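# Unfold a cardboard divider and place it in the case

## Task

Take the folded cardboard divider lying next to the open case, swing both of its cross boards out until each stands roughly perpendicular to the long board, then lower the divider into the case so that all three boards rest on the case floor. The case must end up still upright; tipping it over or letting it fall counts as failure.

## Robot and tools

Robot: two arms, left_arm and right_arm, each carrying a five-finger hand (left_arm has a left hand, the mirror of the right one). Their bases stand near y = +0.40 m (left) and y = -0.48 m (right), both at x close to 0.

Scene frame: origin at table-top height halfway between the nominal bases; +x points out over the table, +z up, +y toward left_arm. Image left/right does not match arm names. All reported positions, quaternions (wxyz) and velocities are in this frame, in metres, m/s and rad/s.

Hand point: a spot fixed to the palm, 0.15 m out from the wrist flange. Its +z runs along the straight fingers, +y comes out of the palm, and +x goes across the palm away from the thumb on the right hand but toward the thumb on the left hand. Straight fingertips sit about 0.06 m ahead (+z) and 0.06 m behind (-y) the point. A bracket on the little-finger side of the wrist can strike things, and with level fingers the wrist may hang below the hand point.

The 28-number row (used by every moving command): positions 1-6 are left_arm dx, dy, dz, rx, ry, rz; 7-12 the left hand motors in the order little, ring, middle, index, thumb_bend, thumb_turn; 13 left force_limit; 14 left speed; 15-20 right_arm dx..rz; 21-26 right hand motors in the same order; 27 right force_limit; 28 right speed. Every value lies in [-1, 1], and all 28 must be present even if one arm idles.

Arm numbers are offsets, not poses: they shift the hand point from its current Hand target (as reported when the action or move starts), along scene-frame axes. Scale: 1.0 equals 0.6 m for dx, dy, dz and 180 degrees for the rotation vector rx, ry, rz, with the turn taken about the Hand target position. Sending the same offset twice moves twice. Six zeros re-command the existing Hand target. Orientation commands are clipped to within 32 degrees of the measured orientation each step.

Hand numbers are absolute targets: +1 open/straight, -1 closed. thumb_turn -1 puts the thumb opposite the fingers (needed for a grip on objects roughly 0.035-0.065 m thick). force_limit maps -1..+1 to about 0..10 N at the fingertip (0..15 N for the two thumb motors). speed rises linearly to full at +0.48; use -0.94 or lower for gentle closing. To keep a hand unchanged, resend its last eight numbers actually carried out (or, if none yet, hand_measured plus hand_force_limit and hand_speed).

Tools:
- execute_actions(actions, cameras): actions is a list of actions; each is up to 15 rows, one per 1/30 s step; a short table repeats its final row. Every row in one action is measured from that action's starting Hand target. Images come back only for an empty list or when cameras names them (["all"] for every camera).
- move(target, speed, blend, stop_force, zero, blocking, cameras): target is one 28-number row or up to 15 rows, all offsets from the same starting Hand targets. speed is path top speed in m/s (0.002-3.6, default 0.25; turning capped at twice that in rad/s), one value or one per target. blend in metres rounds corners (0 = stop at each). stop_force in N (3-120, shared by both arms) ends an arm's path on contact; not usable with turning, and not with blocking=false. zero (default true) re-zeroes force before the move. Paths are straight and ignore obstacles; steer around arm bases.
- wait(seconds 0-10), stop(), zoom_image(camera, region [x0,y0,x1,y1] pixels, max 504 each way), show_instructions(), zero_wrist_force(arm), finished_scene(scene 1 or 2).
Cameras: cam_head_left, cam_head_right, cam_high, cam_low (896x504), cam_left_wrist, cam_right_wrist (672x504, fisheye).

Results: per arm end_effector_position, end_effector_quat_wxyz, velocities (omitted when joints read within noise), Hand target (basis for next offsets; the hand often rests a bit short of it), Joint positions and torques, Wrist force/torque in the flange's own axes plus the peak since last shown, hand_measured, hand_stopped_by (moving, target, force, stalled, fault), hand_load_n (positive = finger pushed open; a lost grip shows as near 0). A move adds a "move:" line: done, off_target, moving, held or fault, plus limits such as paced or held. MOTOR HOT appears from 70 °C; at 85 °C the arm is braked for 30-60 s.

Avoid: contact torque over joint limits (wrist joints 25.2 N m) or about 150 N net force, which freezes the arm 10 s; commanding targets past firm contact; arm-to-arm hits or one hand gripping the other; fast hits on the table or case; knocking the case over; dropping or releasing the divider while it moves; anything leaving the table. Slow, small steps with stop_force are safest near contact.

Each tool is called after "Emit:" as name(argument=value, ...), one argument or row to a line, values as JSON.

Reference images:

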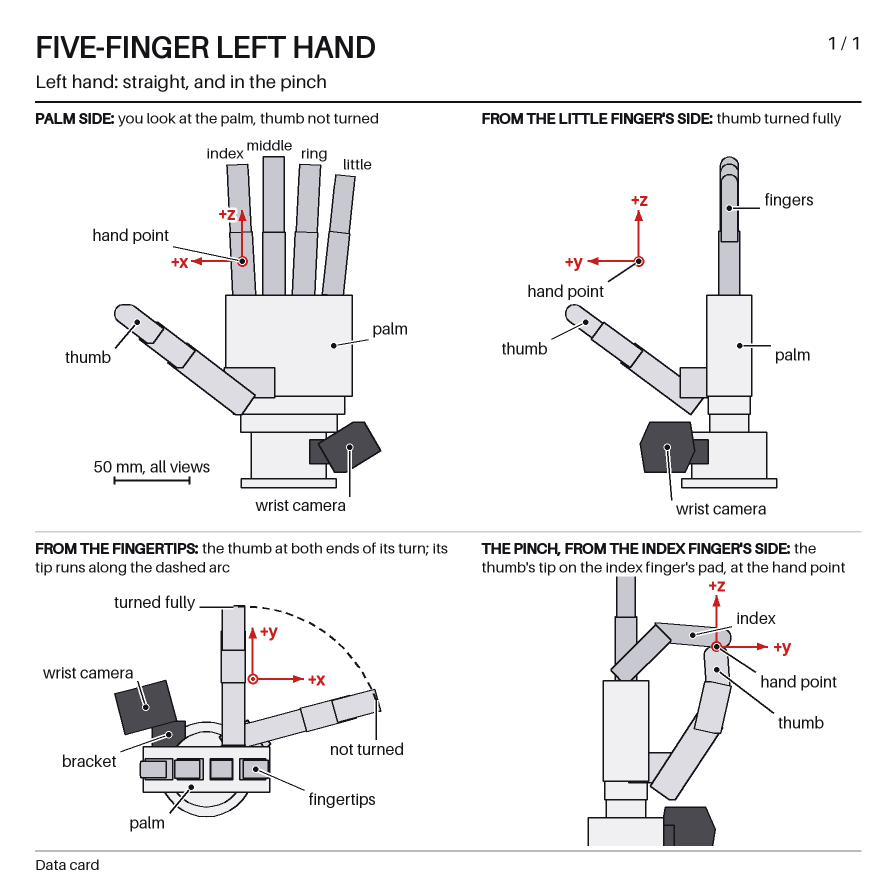

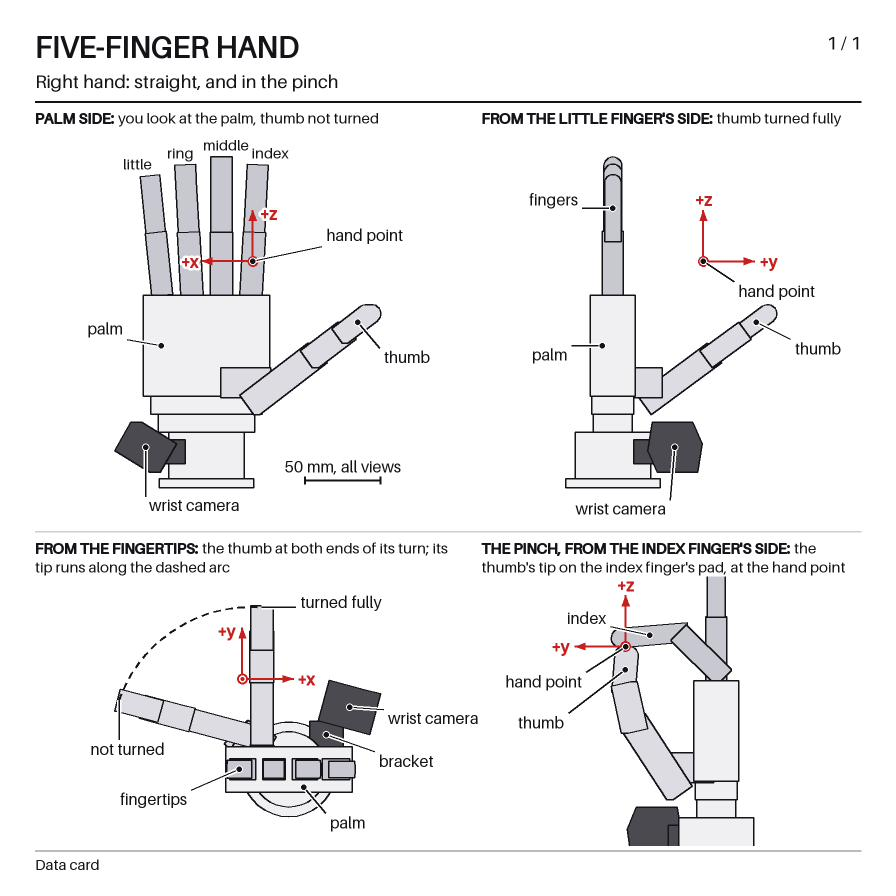

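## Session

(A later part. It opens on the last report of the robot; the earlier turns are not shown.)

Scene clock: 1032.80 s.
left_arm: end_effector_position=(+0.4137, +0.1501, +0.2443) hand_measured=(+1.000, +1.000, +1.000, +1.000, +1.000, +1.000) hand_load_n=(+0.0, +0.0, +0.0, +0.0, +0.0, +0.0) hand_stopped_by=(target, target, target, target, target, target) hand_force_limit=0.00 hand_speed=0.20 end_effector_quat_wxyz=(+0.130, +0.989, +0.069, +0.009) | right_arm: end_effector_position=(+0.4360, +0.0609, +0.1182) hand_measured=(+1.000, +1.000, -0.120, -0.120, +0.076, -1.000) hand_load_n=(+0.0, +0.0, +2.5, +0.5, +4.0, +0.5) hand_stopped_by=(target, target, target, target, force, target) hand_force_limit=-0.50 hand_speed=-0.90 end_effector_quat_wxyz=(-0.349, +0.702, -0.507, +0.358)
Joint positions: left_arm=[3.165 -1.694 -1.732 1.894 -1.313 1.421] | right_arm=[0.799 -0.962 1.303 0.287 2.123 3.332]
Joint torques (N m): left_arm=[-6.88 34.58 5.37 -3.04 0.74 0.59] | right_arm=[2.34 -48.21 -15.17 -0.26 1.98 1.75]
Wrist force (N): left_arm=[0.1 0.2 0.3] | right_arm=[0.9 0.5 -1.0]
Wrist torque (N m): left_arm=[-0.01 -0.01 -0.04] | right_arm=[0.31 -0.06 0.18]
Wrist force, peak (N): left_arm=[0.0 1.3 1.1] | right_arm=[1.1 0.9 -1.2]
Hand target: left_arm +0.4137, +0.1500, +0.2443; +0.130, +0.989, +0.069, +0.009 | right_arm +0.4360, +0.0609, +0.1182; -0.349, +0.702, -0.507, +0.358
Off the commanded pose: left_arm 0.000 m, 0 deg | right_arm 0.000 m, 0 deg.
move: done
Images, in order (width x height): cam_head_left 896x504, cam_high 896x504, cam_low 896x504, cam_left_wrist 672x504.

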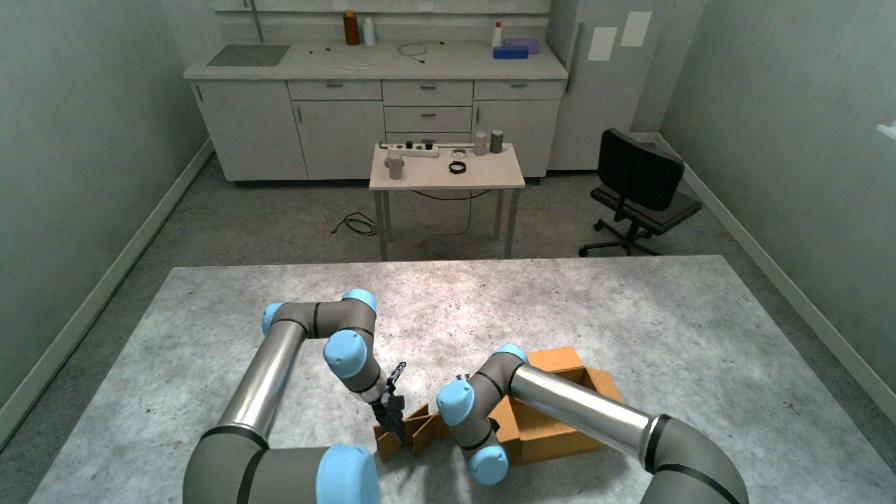

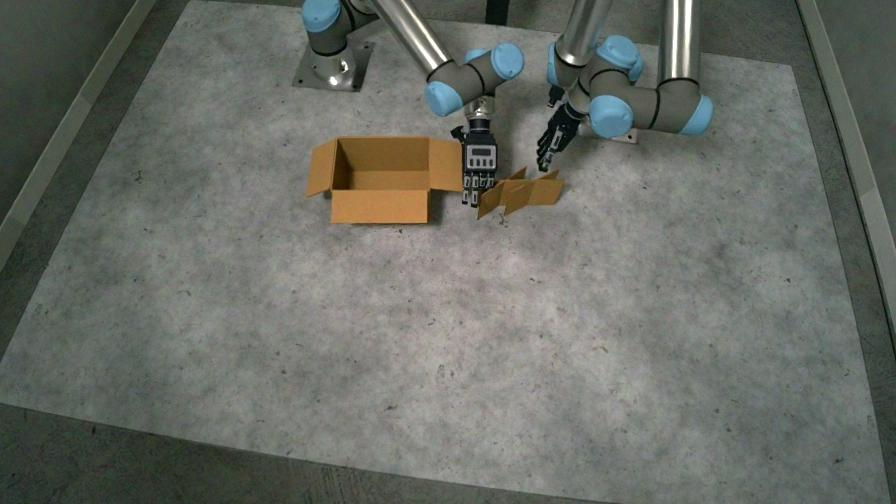

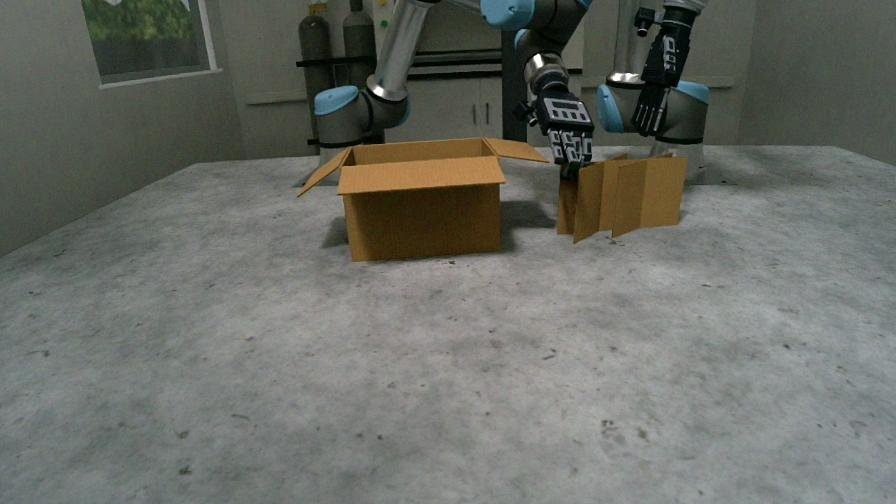

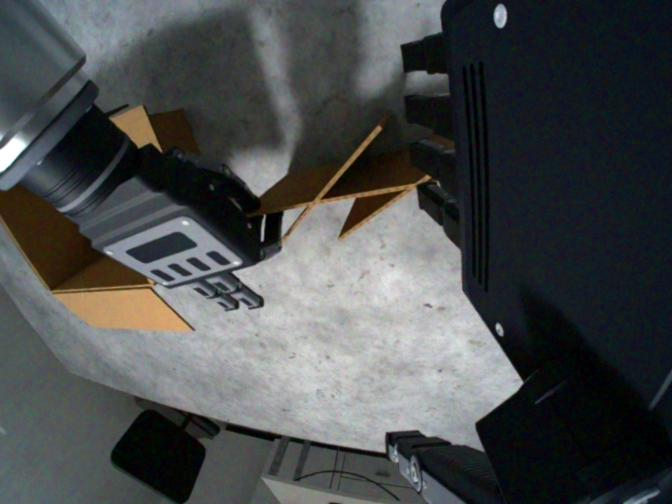

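Emit:
move(
  target=[0,-0.025,-0.03,0,0,0,1,1,1,1,1,1,0,0.2, 0,0,0,0,0,0,1,1,-0.12,-0.12,-0.6,-1,-0.5,-0.9],
  speed=0.1,
  cameras=["cam_left_wrist","cam_high","cam_low","cam_head_left","cam_head_right"],
)

Emit:
zoom_image(
  camera="cam_high",
  region=[460, 100, 600, 230],
)

Emit:
zoom_image(
  camera="cam_low",
  region=[540, 60, 720, 250],
)

Emit:
zoom_image(
  camera="cam_left_wrist",
  region=[250, 0, 500, 250],
)

Emit:
zoom_image(
  camera="cam_head_left",
  region=[340, 340, 500, 500],
)

Scene clock: 1085.43 s.
left_arm: end_effector_position=(+0.4136, +0.1349, +0.2261) hand_measured=(+1.000, +1.000, +1.000, +1.000, +1.000, +1.000) hand_load_n=(+0.0, +0.0, +0.0, +0.0, +0.0, +0.5) hand_stopped_by=(target, target, target, target, target, target) hand_force_limit=0.00 hand_speed=0.20 end_effector_quat_wxyz=(+0.130, +0.989, +0.069, +0.009) end_effector_velocity=(-0.001, +0.001, +0.001) end_effector_angular_velocity=(+0.001, +0.003, -0.003) | right_arm: end_effector_position=(+0.4360, +0.0609, +0.1182) hand_measured=(+1.000, +1.000, -0.120, -0.120, +0.076, -1.000) hand_load_n=(+0.0, +0.0, +2.5, +0.0, +3.5, +0.5) hand_stopped_by=(target, target, target, target, force, target) hand_force_limit=-0.50 hand_speed=-0.90 end_effector_quat_wxyz=(-0.349, +0.702, -0.507, +0.358)
Joint positions: left_arm=[3.12 -1.721 -1.746 1.947 -1.315 1.374] | right_arm=[0.799 -0.962 1.303 0.287 2.123 3.332]
Joint velocities: left_arm=[0.004 0.002 0.001 -0.008 0 0.008] | right_arm=[within noise]
Joint torques (N m): left_arm=[9.56 39.35 23.37 -4.44 -1.87 2.61] | right_arm=[1.85 -47.32 -14.14 -0.38 2.05 1.84]
Wrist force (N): left_arm=[-0.1 0.2 0.0] | right_arm=[1.0 0.8 -1.1]
Wrist torque (N m): left_arm=[0.00 -0.02 0.00] | right_arm=[0.35 -0.07 0.20]
Wrist force, peak (N): left_arm=[-0.1 0.8 0.4] | right_arm=[1.2 0.7 -1.3]
Hand target: left_arm +0.4137, +0.1350, +0.2263; +0.130, +0.989, +0.069, +0.009 | right_arm +0.4360, +0.0609, +0.1182; -0.349, +0.702, -0.507, +0.358
Off the commanded pose: left_arm 0.000 m, 0 deg | right_arm 0.000 m, 0 deg.
move: done
Images, in order (width x height): cam_head_left 896x504, cam_head_right 896x504, cam_high 896x504, cam_low 896x504, cam_left_wrist 672x504.

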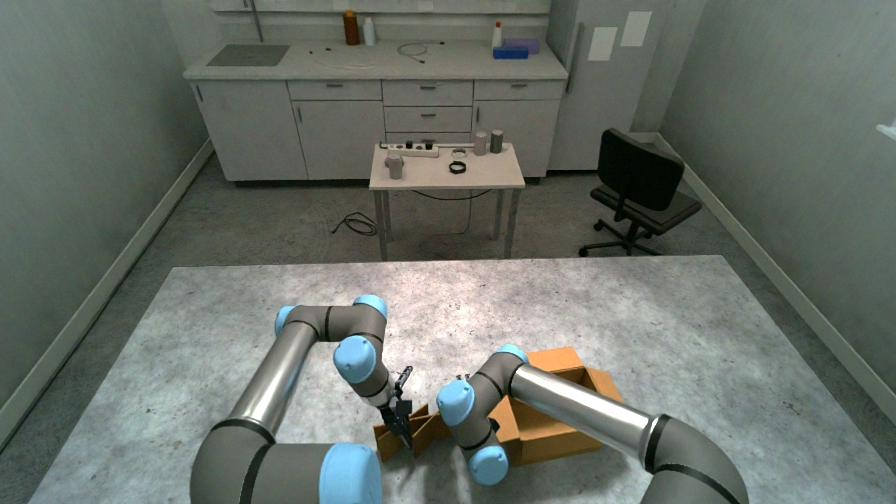

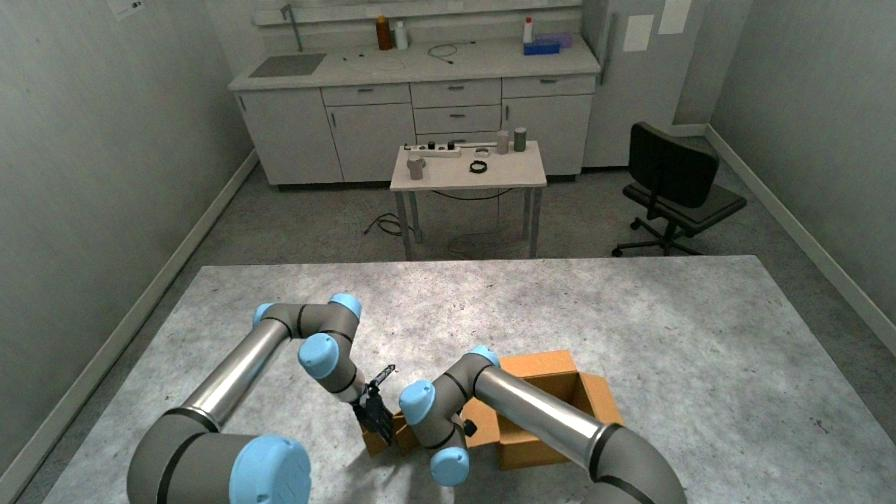

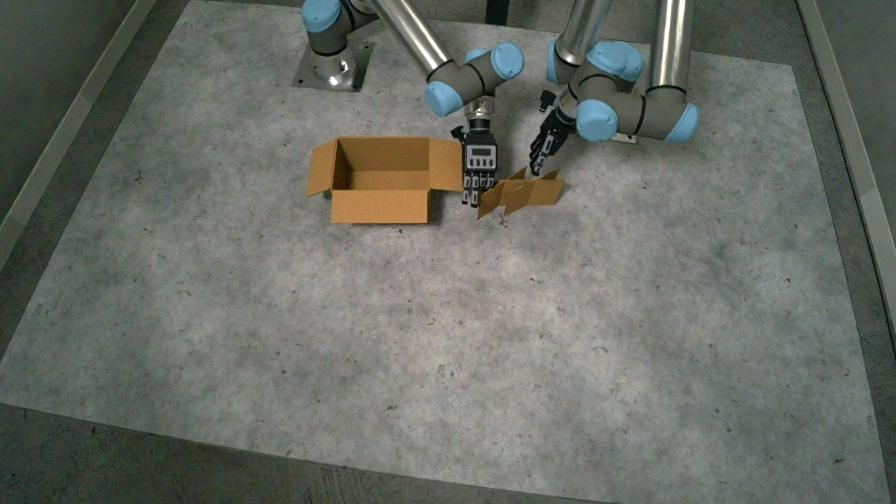

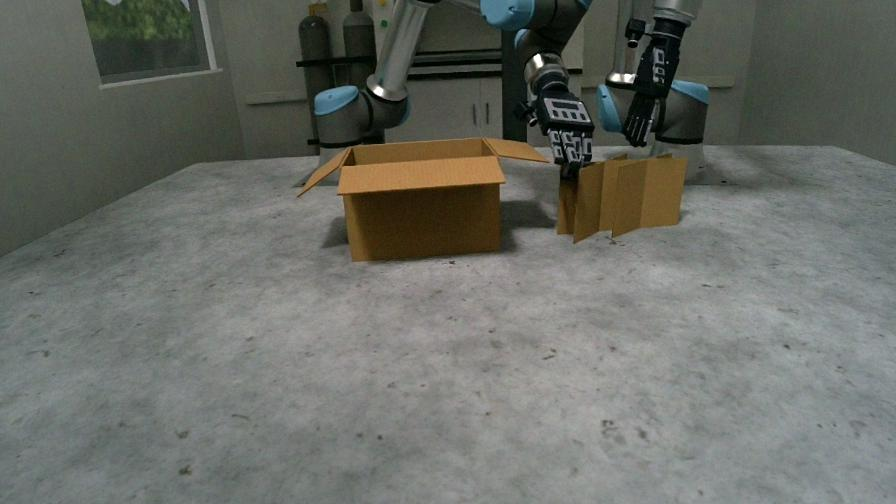

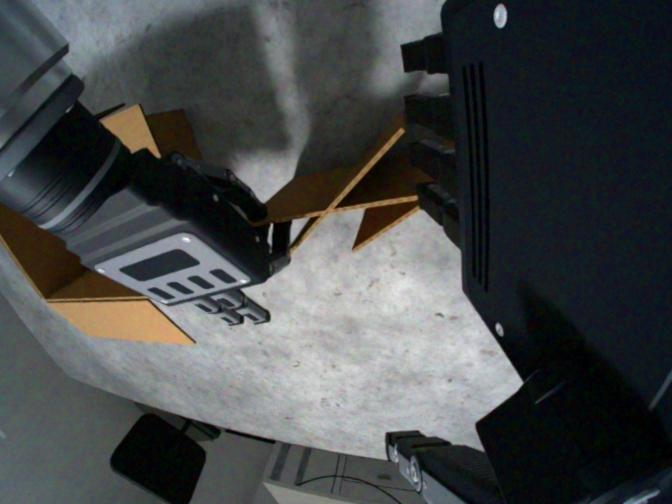

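Scaled by 3.600 from the camera's 896x504 image, which has a finer 1280x720 frame.

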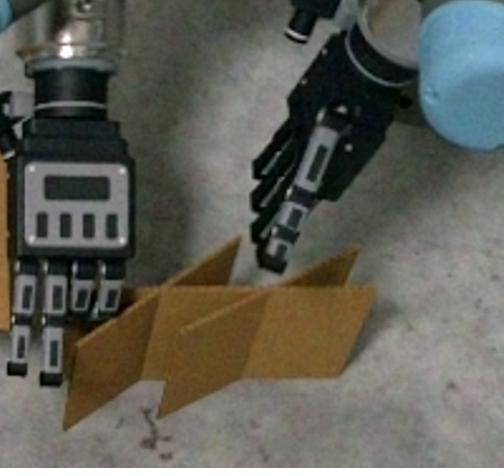

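Scaled by 2.653 from the camera's 896x504 image, which has a finer 1280x720 frame.

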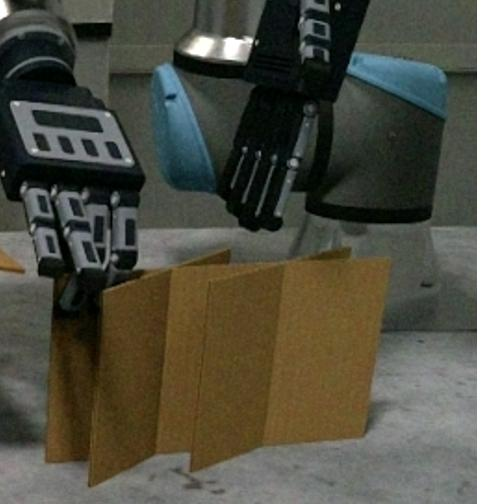

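Scaled by 2.016 from the camera's 672x504 image, which has a finer 960x720 frame.

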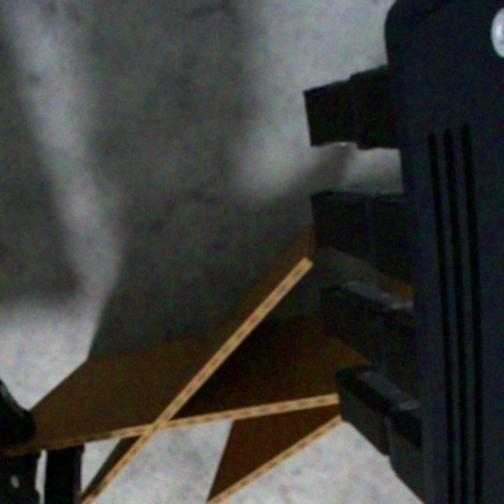

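Scaled by 3.150 from the camera's 896x504 image, which has a finer 1280x720 frame.

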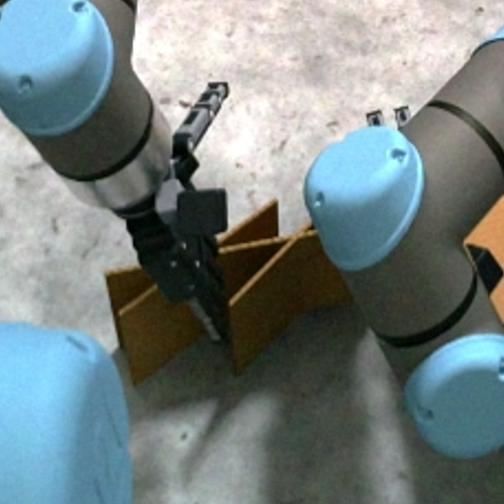

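Emit:
move(
  target=[-0.0167,0,-0.075,0,0,0,1,1,1,1,1,1,0,0.2, 0,0,0,0,0,0,1,1,-0.12,-0.12,-0.6,-1,-0.5,-0.9],
  speed=0.04,
  stop_force=6,
  cameras=["cam_left_wrist","cam_high","cam_low","cam_head_left"],
)

Emit:
zoom_image(
  camera="cam_high",
  region=[460, 100, 600, 230],
)

Emit:
zoom_image(
  camera="cam_left_wrist",
  region=[250, 0, 500, 250],
)

Emit:
zoom_image(
  camera="cam_head_left",
  region=[340, 340, 500, 500],
)

Scene clock: 1121.33 s.
left_arm: end_effector_position=(+0.4037, +0.1350, +0.1813) hand_measured=(+1.000, +1.000, +1.000, +1.000, +1.000, +1.000) hand_load_n=(+0.0, +0.0, +0.0, +0.0, +0.0, +0.0) hand_stopped_by=(target, target, target, target, target, target) hand_force_limit=0.00 hand_speed=0.20 end_effector_quat_wxyz=(+0.130, +0.989, +0.069, +0.009) | right_arm: end_effector_position=(+0.4360, +0.0609, +0.1182) hand_measured=(+1.000, +1.000, -0.120, -0.120, +0.076, -1.000) hand_load_n=(+0.0, +0.0, +2.5, +0.5, +4.0, +0.5) hand_stopped_by=(target, target, target, target, force, target) hand_force_limit=-0.50 hand_speed=-0.90 end_effector_quat_wxyz=(-0.349, +0.702, -0.507, +0.358)
Joint positions: left_arm=[3.118 -1.739 -1.847 2.067 -1.315 1.373] | right_arm=[0.799 -0.962 1.303 0.287 2.123 3.332]
Joint torques (N m): left_arm=[-3.85 37 25.22 -4.21 -0.52 -2.17] | right_arm=[1.82 -46.35 -14.08 -0.44 1.96 1.85]
Wrist force (N): left_arm=[0.3 0.3 0.6] | right_arm=[1.0 0.7 -0.9]
Wrist torque (N m): left_arm=[-0.02 -0.05 0.03] | right_arm=[0.33 -0.08 0.19]
Wrist force, peak (N): left_arm=[0.5 0.2 0.7] | right_arm=[1.1 0.8 -1.3]
Hand target: left_arm +0.4037, +0.1350, +0.1813; +0.130, +0.989, +0.069, +0.009 | right_arm +0.4360, +0.0609, +0.1182; -0.349, +0.702, -0.507, +0.358
Off the commanded pose: left_arm 0.000 m, 0 deg | right_arm 0.000 m, 0 deg.
move: done
Images, in order (width x height): cam_head_left 896x504, cam_high 896x504, cam_low 896x504, cam_left_wrist 672x504.

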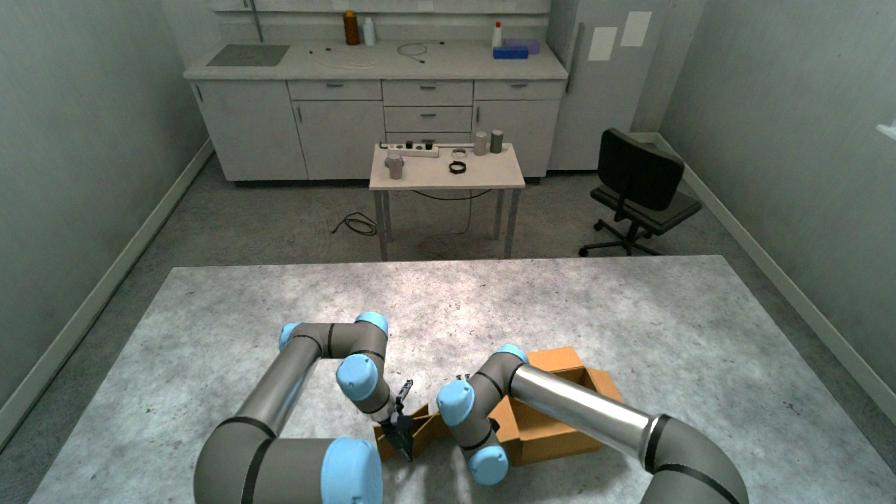

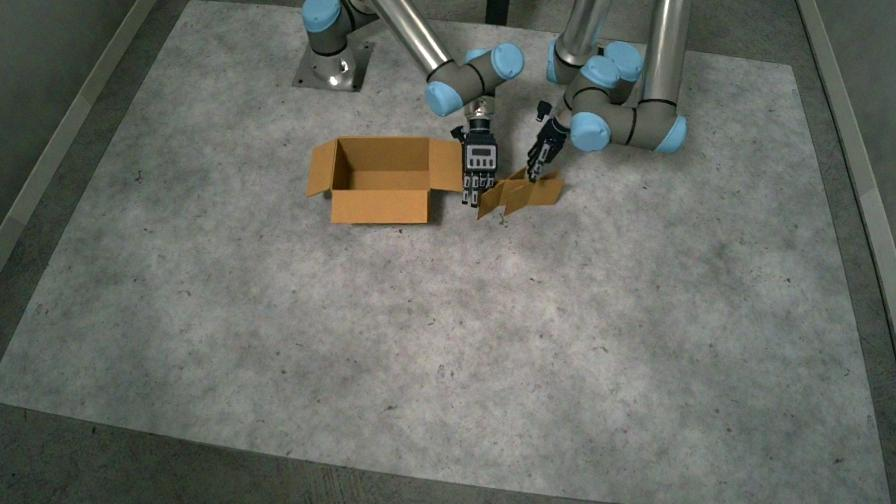

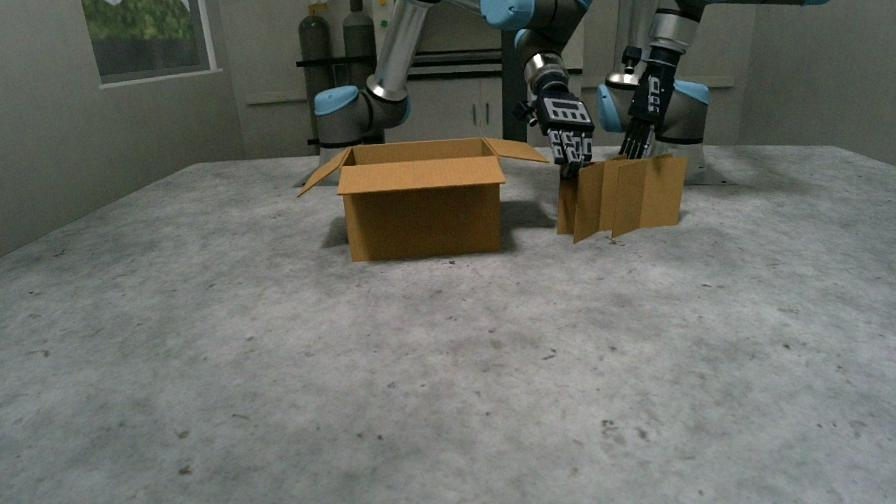

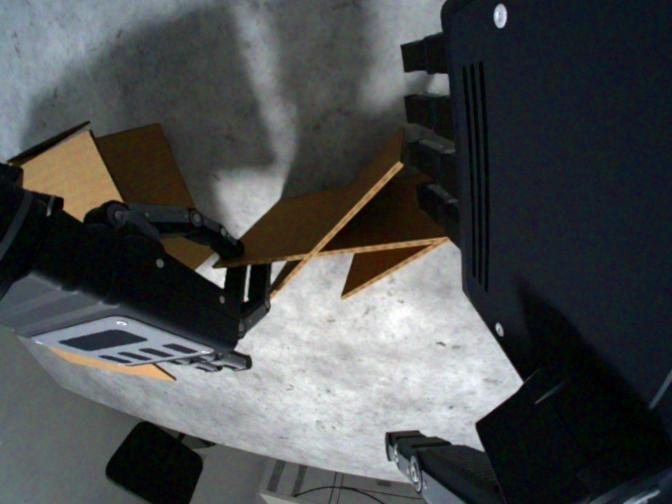

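Scaled by 3.600 from the camera's 896x504 image, which has a finer 1280x720 frame.

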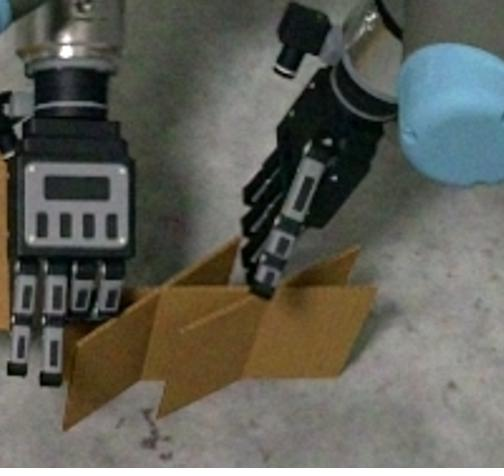

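Scaled by 2.016 from the camera's 672x504 image, which has a finer 960x720 frame.

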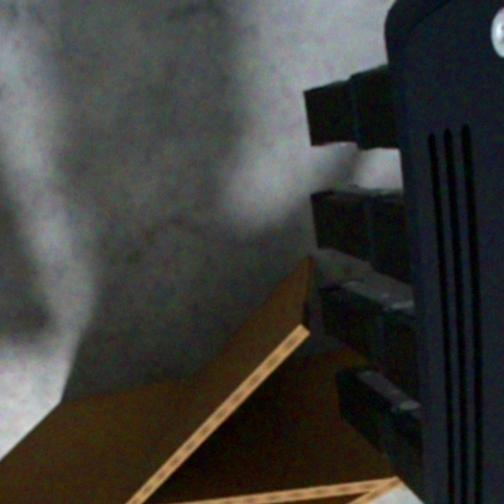

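Scaled by 3.150 from the camera's 896x504 image, which has a finer 1280x720 frame.

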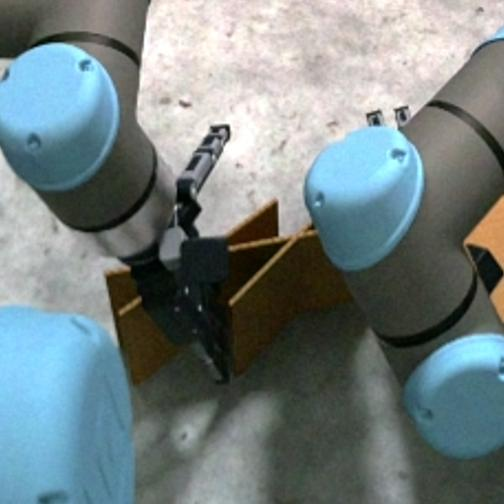

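Emit:
move(
  target=[0.0083,-0.0583,0,0,0,0,1,1,1,1,1,1,0,0.2, 0,0,0,0,0,0,1,1,-0.12,-0.12,-0.6,-1,-0.5,-0.9],
  speed=0.04,
  stop_force=6,
  cameras=["cam_left_wrist","cam_high","cam_low"],
)

Emit:
zoom_image(
  camera="cam_high",
  region=[460, 100, 600, 230],
)

Emit:
zoom_image(
  camera="cam_left_wrist",
  region=[250, 0, 500, 250],
)

Scene clock: 1135.90 s.
left_arm: end_effector_position=(+0.4087, +0.1000, +0.1813) hand_measured=(+1.000, +1.000, +1.000, +1.000, +1.000, +1.000) hand_load_n=(+0.0, -4.5, +1.5, +0.0, -0.5, +0.0) hand_stopped_by=(target, target, target, target, target, target) hand_force_limit=0.00 hand_speed=0.20 end_effector_quat_wxyz=(+0.130, +0.989, +0.069, +0.009) | right_arm: end_effector_position=(+0.4360, +0.0609, +0.1182) hand_measured=(+1.000, +1.000, -0.120, -0.118, +0.078, -1.000) hand_load_n=(+0.0, +0.0, +0.5, +14.5, +8.0, +2.5) hand_stopped_by=(target, target, target, target, force, target) hand_force_limit=-0.50 hand_speed=-0.90 end_effector_quat_wxyz=(-0.349, +0.702, -0.507, +0.358)
Joint positions: left_arm=[3.017 -1.785 -1.784 2.076 -1.322 1.268] | right_arm=[0.799 -0.962 1.303 0.287 2.123 3.332]
Joint torques (N m): left_arm=[9.41 38.58 6.73 -1.33 2.36 2.59] | right_arm=[0.66 -45.84 -15.09 0.28 -3.81 1.99]
Wrist force (N): left_arm=[-4.2 -4.1 0.2] | right_arm=[5.7 -3.6 1.7]
Wrist torque (N m): left_arm=[0.19 -0.26 -0.23] | right_arm=[0.38 0.22 0.27]
Wrist force, peak (N): left_arm=[-5.6 -5.5 -0.8] | right_arm=[7.4 -4.8 1.0]
Hand target: left_arm +0.4086, +0.1000, +0.1813; +0.130, +0.989, +0.069, +0.009 | right_arm +0.4360, +0.0609, +0.1182; -0.349, +0.702, -0.507, +0.358
Off the commanded pose: left_arm 0.000 m, 0 deg | right_arm 0.000 m, 0 deg.
move: done
Images, in order (width x height): cam_high 896x504, cam_low 896x504, cam_left_wrist 672x504.

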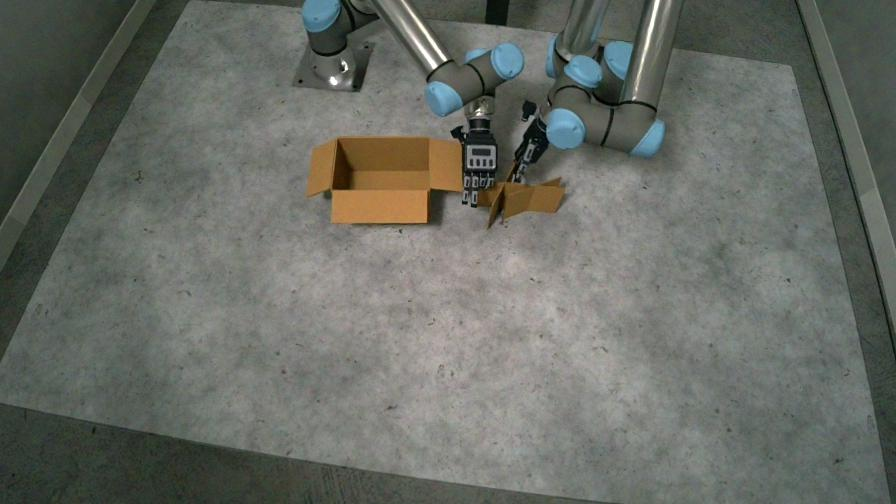

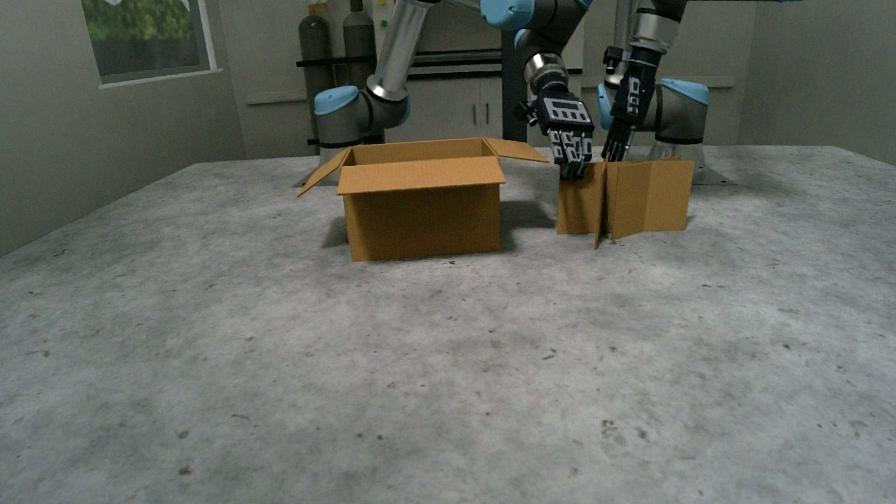

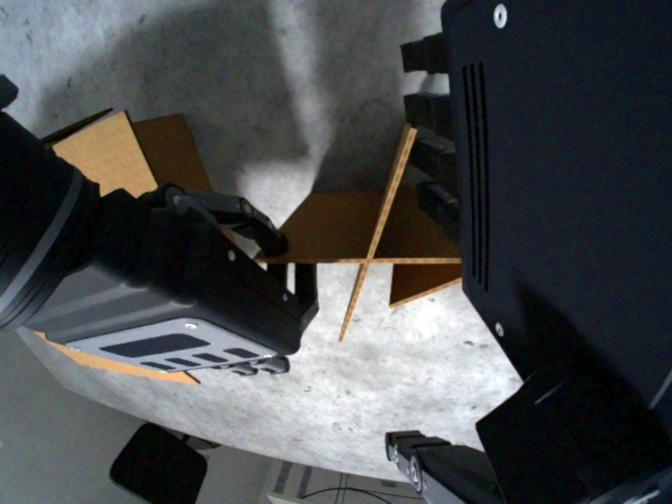

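Scaled by 3.600 from the camera's 896x504 image, which has a finer 1280x720 frame.

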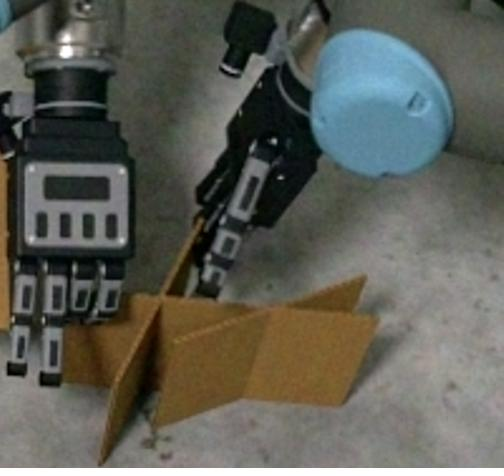

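Scaled by 2.016 from the camera's 672x504 image, which has a finer 960x720 frame.

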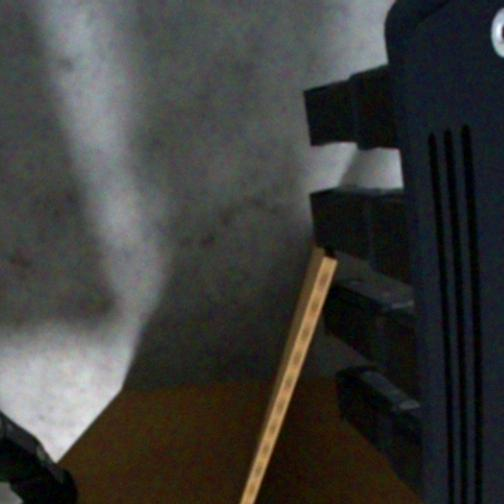

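Emit:
move(
  target=[0,0.025,0,0,0,0,1,1,1,1,1,1,0,0.2, 0,0,0,0,0,0,1,1,-0.12,-0.12,-0.6,-1,-0.5,-0.9],
  speed=0.05,
  cameras=["cam_left_wrist","cam_high","cam_right_wrist"],
)

Emit:
zoom_image(
  camera="cam_high",
  region=[460, 100, 600, 230],
)

Emit:
zoom_image(
  camera="cam_left_wrist",
  region=[220, 80, 500, 380],
)

Scene clock: 1169.83 s.
left_arm: end_effector_position=(+0.4085, +0.1151, +0.1813) hand_measured=(+1.000, +1.000, +1.000, +1.000, +1.000, +1.000) hand_load_n=(+0.0, +0.0, +0.0, +0.0, +0.0, +0.0) hand_stopped_by=(target, target, target, target, target, target) hand_force_limit=0.00 hand_speed=0.20 end_effector_quat_wxyz=(+0.130, +0.989, +0.069, +0.009) end_effector_velocity=(+0.000, -0.001, +0.000) end_effector_angular_velocity=(+0.000, +0.002, +0.003) | right_arm: end_effector_position=(+0.4360, +0.0609, +0.1182) hand_measured=(+1.000, +1.000, -0.120, -0.120, +0.078, -1.000) hand_load_n=(+0.0, +0.0, +2.5, +1.5, +3.5, +0.5) hand_stopped_by=(target, target, target, target, force, target) hand_force_limit=-0.50 hand_speed=-0.90 end_effector_quat_wxyz=(-0.349, +0.702, -0.507, +0.358)
Joint positions: left_arm=[3.06 -1.769 -1.807 2.071 -1.319 1.313] | right_arm=[0.799 -0.962 1.303 0.287 2.123 3.332]
Joint velocities: left_arm=[-0.003 -0.001 0 0.001 0 -0.006] | right_arm=[within noise]
Joint torques (N m): left_arm=[-7.94 15.99 26.04 -3.14 2.31 -2.8] | right_arm=[1.31 -45.24 -14.77 1.84 -1 1.54]
Wrist force (N): left_arm=[0.1 -0.2 0.2] | right_arm=[1.1 0.7 -0.8]
Wrist torque (N m): left_arm=[-0.02 -0.07 -0.01] | right_arm=[0.34 -0.05 0.18]
Wrist force, peak (N): left_arm=[-4.5 -4.5 0.0] | right_arm=[5.8 -3.9 1.9]
Hand target: left_arm +0.4086, +0.1150, +0.1813; +0.130, +0.989, +0.069, +0.009 | right_arm +0.4360, +0.0609, +0.1182; -0.349, +0.702, -0.507, +0.358
Off the commanded pose: left_arm 0.000 m, 0 deg | right_arm 0.000 m, 0 deg.
move: done
Images, in order (width x height): cam_high 896x504, cam_left_wrist 672x504, cam_right_wrist 672x504.

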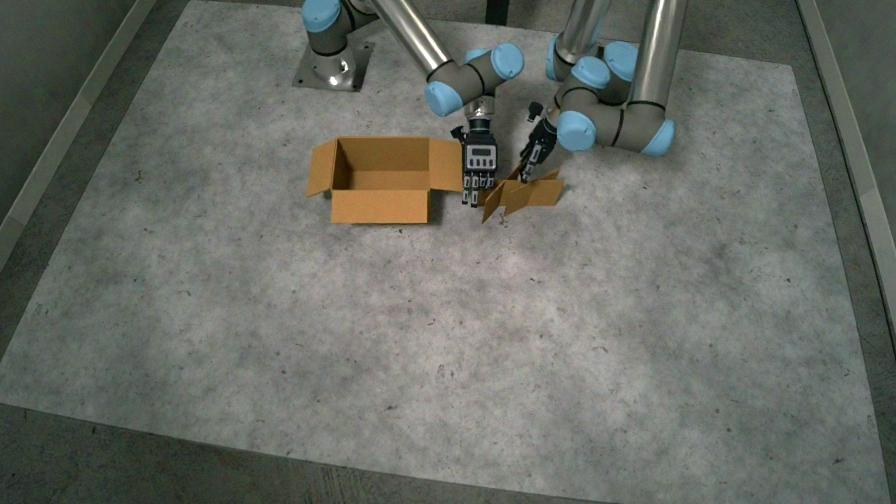

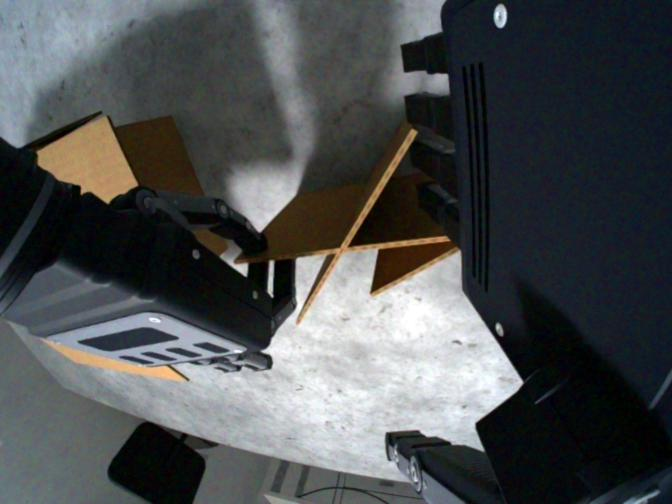

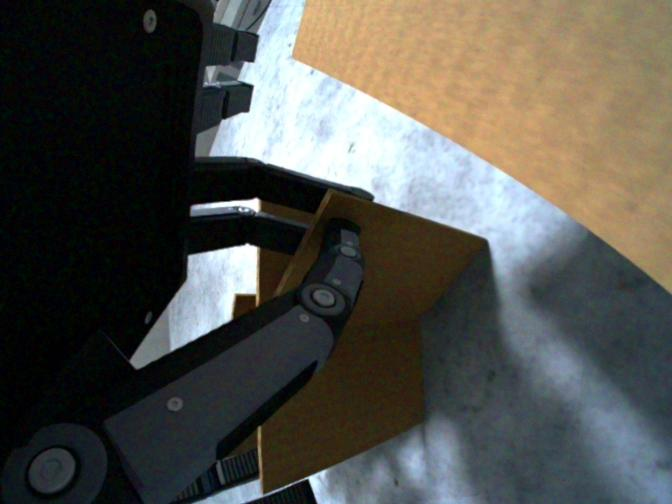

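Scaled by 3.600 from the camera's 896x504 image, which has a finer 1280x720 frame.

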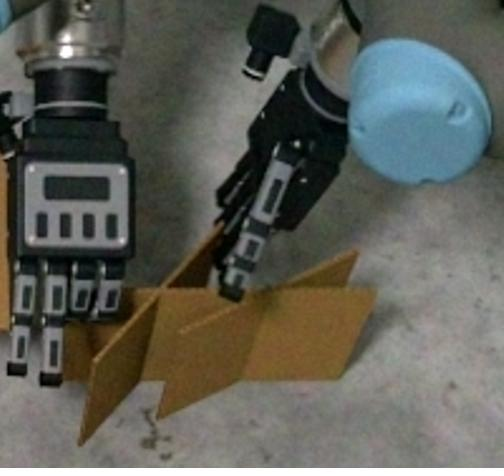

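Scaled by 1.680 from the camera's 672x504 image, which has a finer 960x720 frame.

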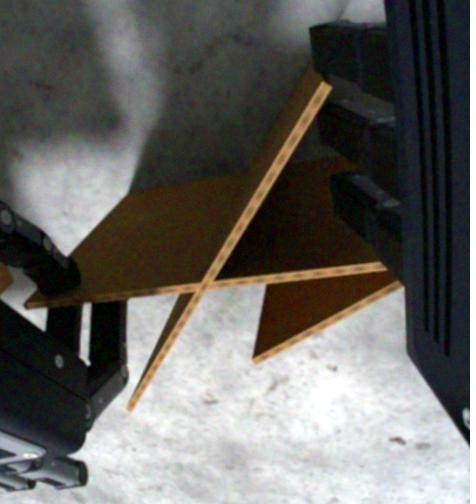

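Emit:
move(
  target=[-0.01,0.05,0,0,0,0,1,1,1,1,1,1,0,0.2, 0,0,0,0,0,0,1,1,-0.12,-0.12,-0.6,-1,-0.5,-0.9],
  speed=0.08,
  cameras=["cam_left_wrist","cam_high"],
)

Emit:
zoom_image(
  camera="cam_left_wrist",
  region=[220, 80, 500, 380],
)

Scene clock: 1186.53 s.
left_arm: end_effector_position=(+0.4025, +0.1450, +0.1813) hand_measured=(+1.000, +1.000, +1.000, +1.000, +1.000, +1.000) hand_load_n=(+0.0, +0.0, +0.0, +0.0, +0.0, +0.0) hand_stopped_by=(target, target, target, target, target, target) hand_force_limit=0.00 hand_speed=0.20 end_effector_quat_wxyz=(+0.130, +0.989, +0.069, +0.009) | right_arm: end_effector_position=(+0.4360, +0.0609, +0.1182) hand_measured=(+1.000, +1.000, -0.120, -0.120, +0.078, -1.000) hand_load_n=(+0.0, +0.0, +3.0, +0.5, +3.5, +0.5) hand_stopped_by=(target, target, target, target, force, target) hand_force_limit=-0.50 hand_speed=-0.90 end_effector_quat_wxyz=(-0.349, +0.702, -0.507, +0.358)
Joint positions: left_arm=[3.149 -1.728 -1.863 2.063 -1.314 1.405] | right_arm=[0.799 -0.962 1.303 0.287 2.123 3.332]
Joint torques (N m): left_arm=[-9.1 12.01 26.8 -1.12 2.15 -2.94] | right_arm=[0.88 -46.09 -15.59 0.48 2.2 1.74]
Wrist force (N): left_arm=[0.6 0.2 0.6] | right_arm=[0.9 0.9 -1.0]
Wrist torque (N m): left_arm=[-0.05 -0.10 0.08] | right_arm=[0.35 -0.06 0.19]
Wrist force, peak (N): left_arm=[0.4 0.8 0.2] | right_arm=[1.7 0.4 -0.6]
Hand target: left_arm +0.4026, +0.1450, +0.1813; +0.130, +0.989, +0.069, +0.009 | right_arm +0.4360, +0.0609, +0.1182; -0.349, +0.702, -0.507, +0.358
Off the commanded pose: left_arm 0.000 m, 0 deg | right_arm 0.000 m, 0 deg.
move: done
Images, in order (width x height): cam_high 896x504, cam_left_wrist 672x504.

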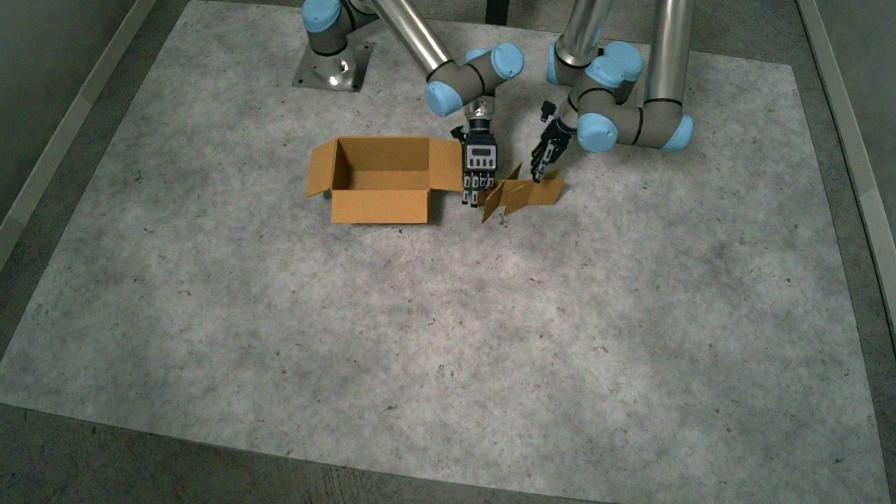

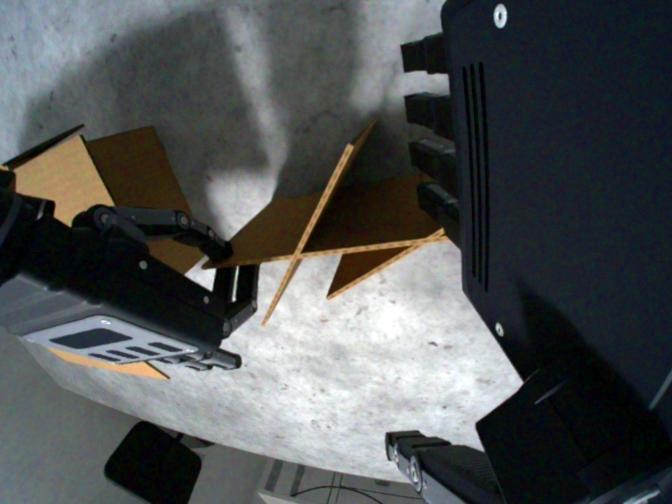

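Scaled by 1.680 from the camera's 672x504 image, which has a finer 960x720 frame.

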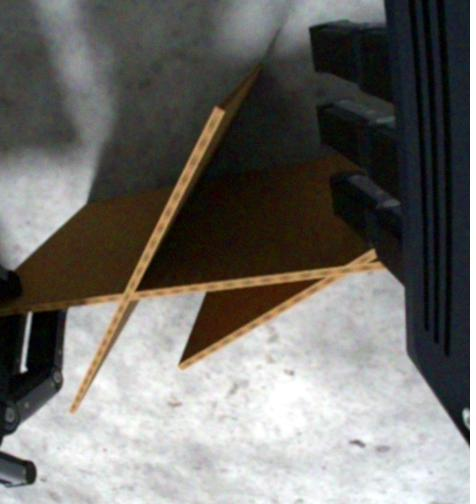

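Emit:
move(
  target=[
    [-0.0283,0,0,0,0,0,1,1,1,1,1,1,0,0.2, 0,0,0,0,0,0,1,1,-0.12,-0.12,-0.6,-1,-0.5,-0.9],
    [-0.0283,-0.06,0,0,0,0,1,1,1,1,1,1,0,0.2, 0,0,0,0,0,0,1,1,-0.12,-0.12,-0.6,-1,-0.5,-0.9],
  ],
  speed=0.05,
  cameras=["cam_left_wrist"],
)

Emit:
zoom_image(
  camera="cam_left_wrist",
  region=[220, 80, 500, 380],
)

Scene clock: 1218.33 s.
left_arm: end_effector_position=(+0.3858, +0.1090, +0.1812) hand_measured=(+1.000, +1.000, +1.000, +1.000, +1.000, +1.000) hand_load_n=(+0.0, +0.0, +0.5, +0.0, +0.0, +0.0) hand_stopped_by=(target, target, target, target, target, target) hand_force_limit=0.00 hand_speed=0.20 end_effector_quat_wxyz=(+0.130, +0.989, +0.069, +0.009) | right_arm: end_effector_position=(+0.4360, +0.0609, +0.1182) hand_measured=(+1.000, +1.000, -0.120, -0.120, +0.078, -1.000) hand_load_n=(+0.0, +0.0, +1.5, +8.5, +6.0, +1.5) hand_stopped_by=(target, target, target, target, force, target) hand_force_limit=-0.50 hand_speed=-0.90 end_effector_quat_wxyz=(-0.349, +0.702, -0.507, +0.358)
Joint positions: left_arm=[3.033 -1.728 -1.855 2.085 -1.321 1.285] | right_arm=[0.799 -0.962 1.303 0.287 2.123 3.332]
Joint torques (N m): left_arm=[9.84 39.08 6.07 -1.38 -0.7 2.71] | right_arm=[1.58 -44.2 -13.77 -0.07 0.73 1.43]
Wrist force (N): left_arm=[-2.5 -1.7 0.0] | right_arm=[2.5 -1.0 0.9]
Wrist torque (N m): left_arm=[0.06 -0.26 -0.17] | right_arm=[0.37 0.08 0.25]
Wrist force, peak (N): left_arm=[-3.2 -2.6 -0.2] | right_arm=[4.3 -1.9 0.6]
Hand target: left_arm +0.3857, +0.1090, +0.1813; +0.130, +0.989, +0.069, +0.009 | right_arm +0.4360, +0.0609, +0.1182; -0.349, +0.702, -0.507, +0.358
Off the commanded pose: left_arm 0.000 m, 0 deg | right_arm 0.000 m, 0 deg.
move: done
Images, in order (width x height): cam_left_wrist 672x504.

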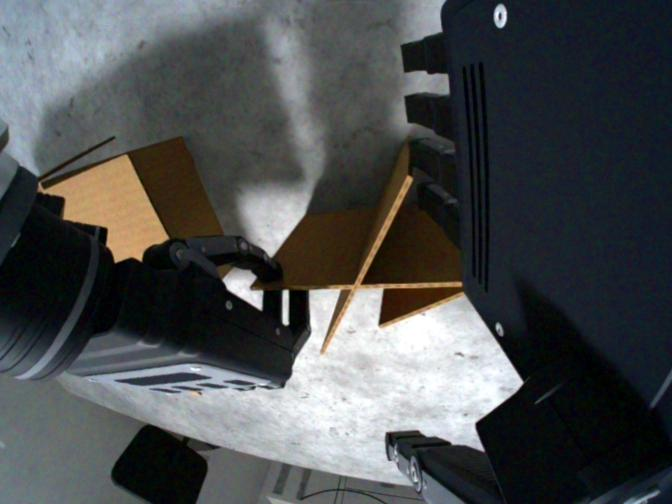

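Scaled by 1.680 from the camera's 672x504 image, which has a finer 960x720 frame.

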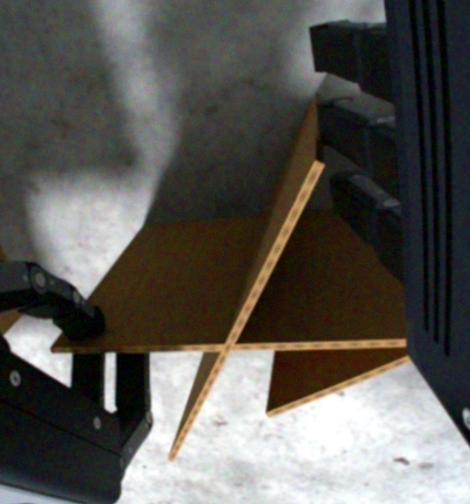

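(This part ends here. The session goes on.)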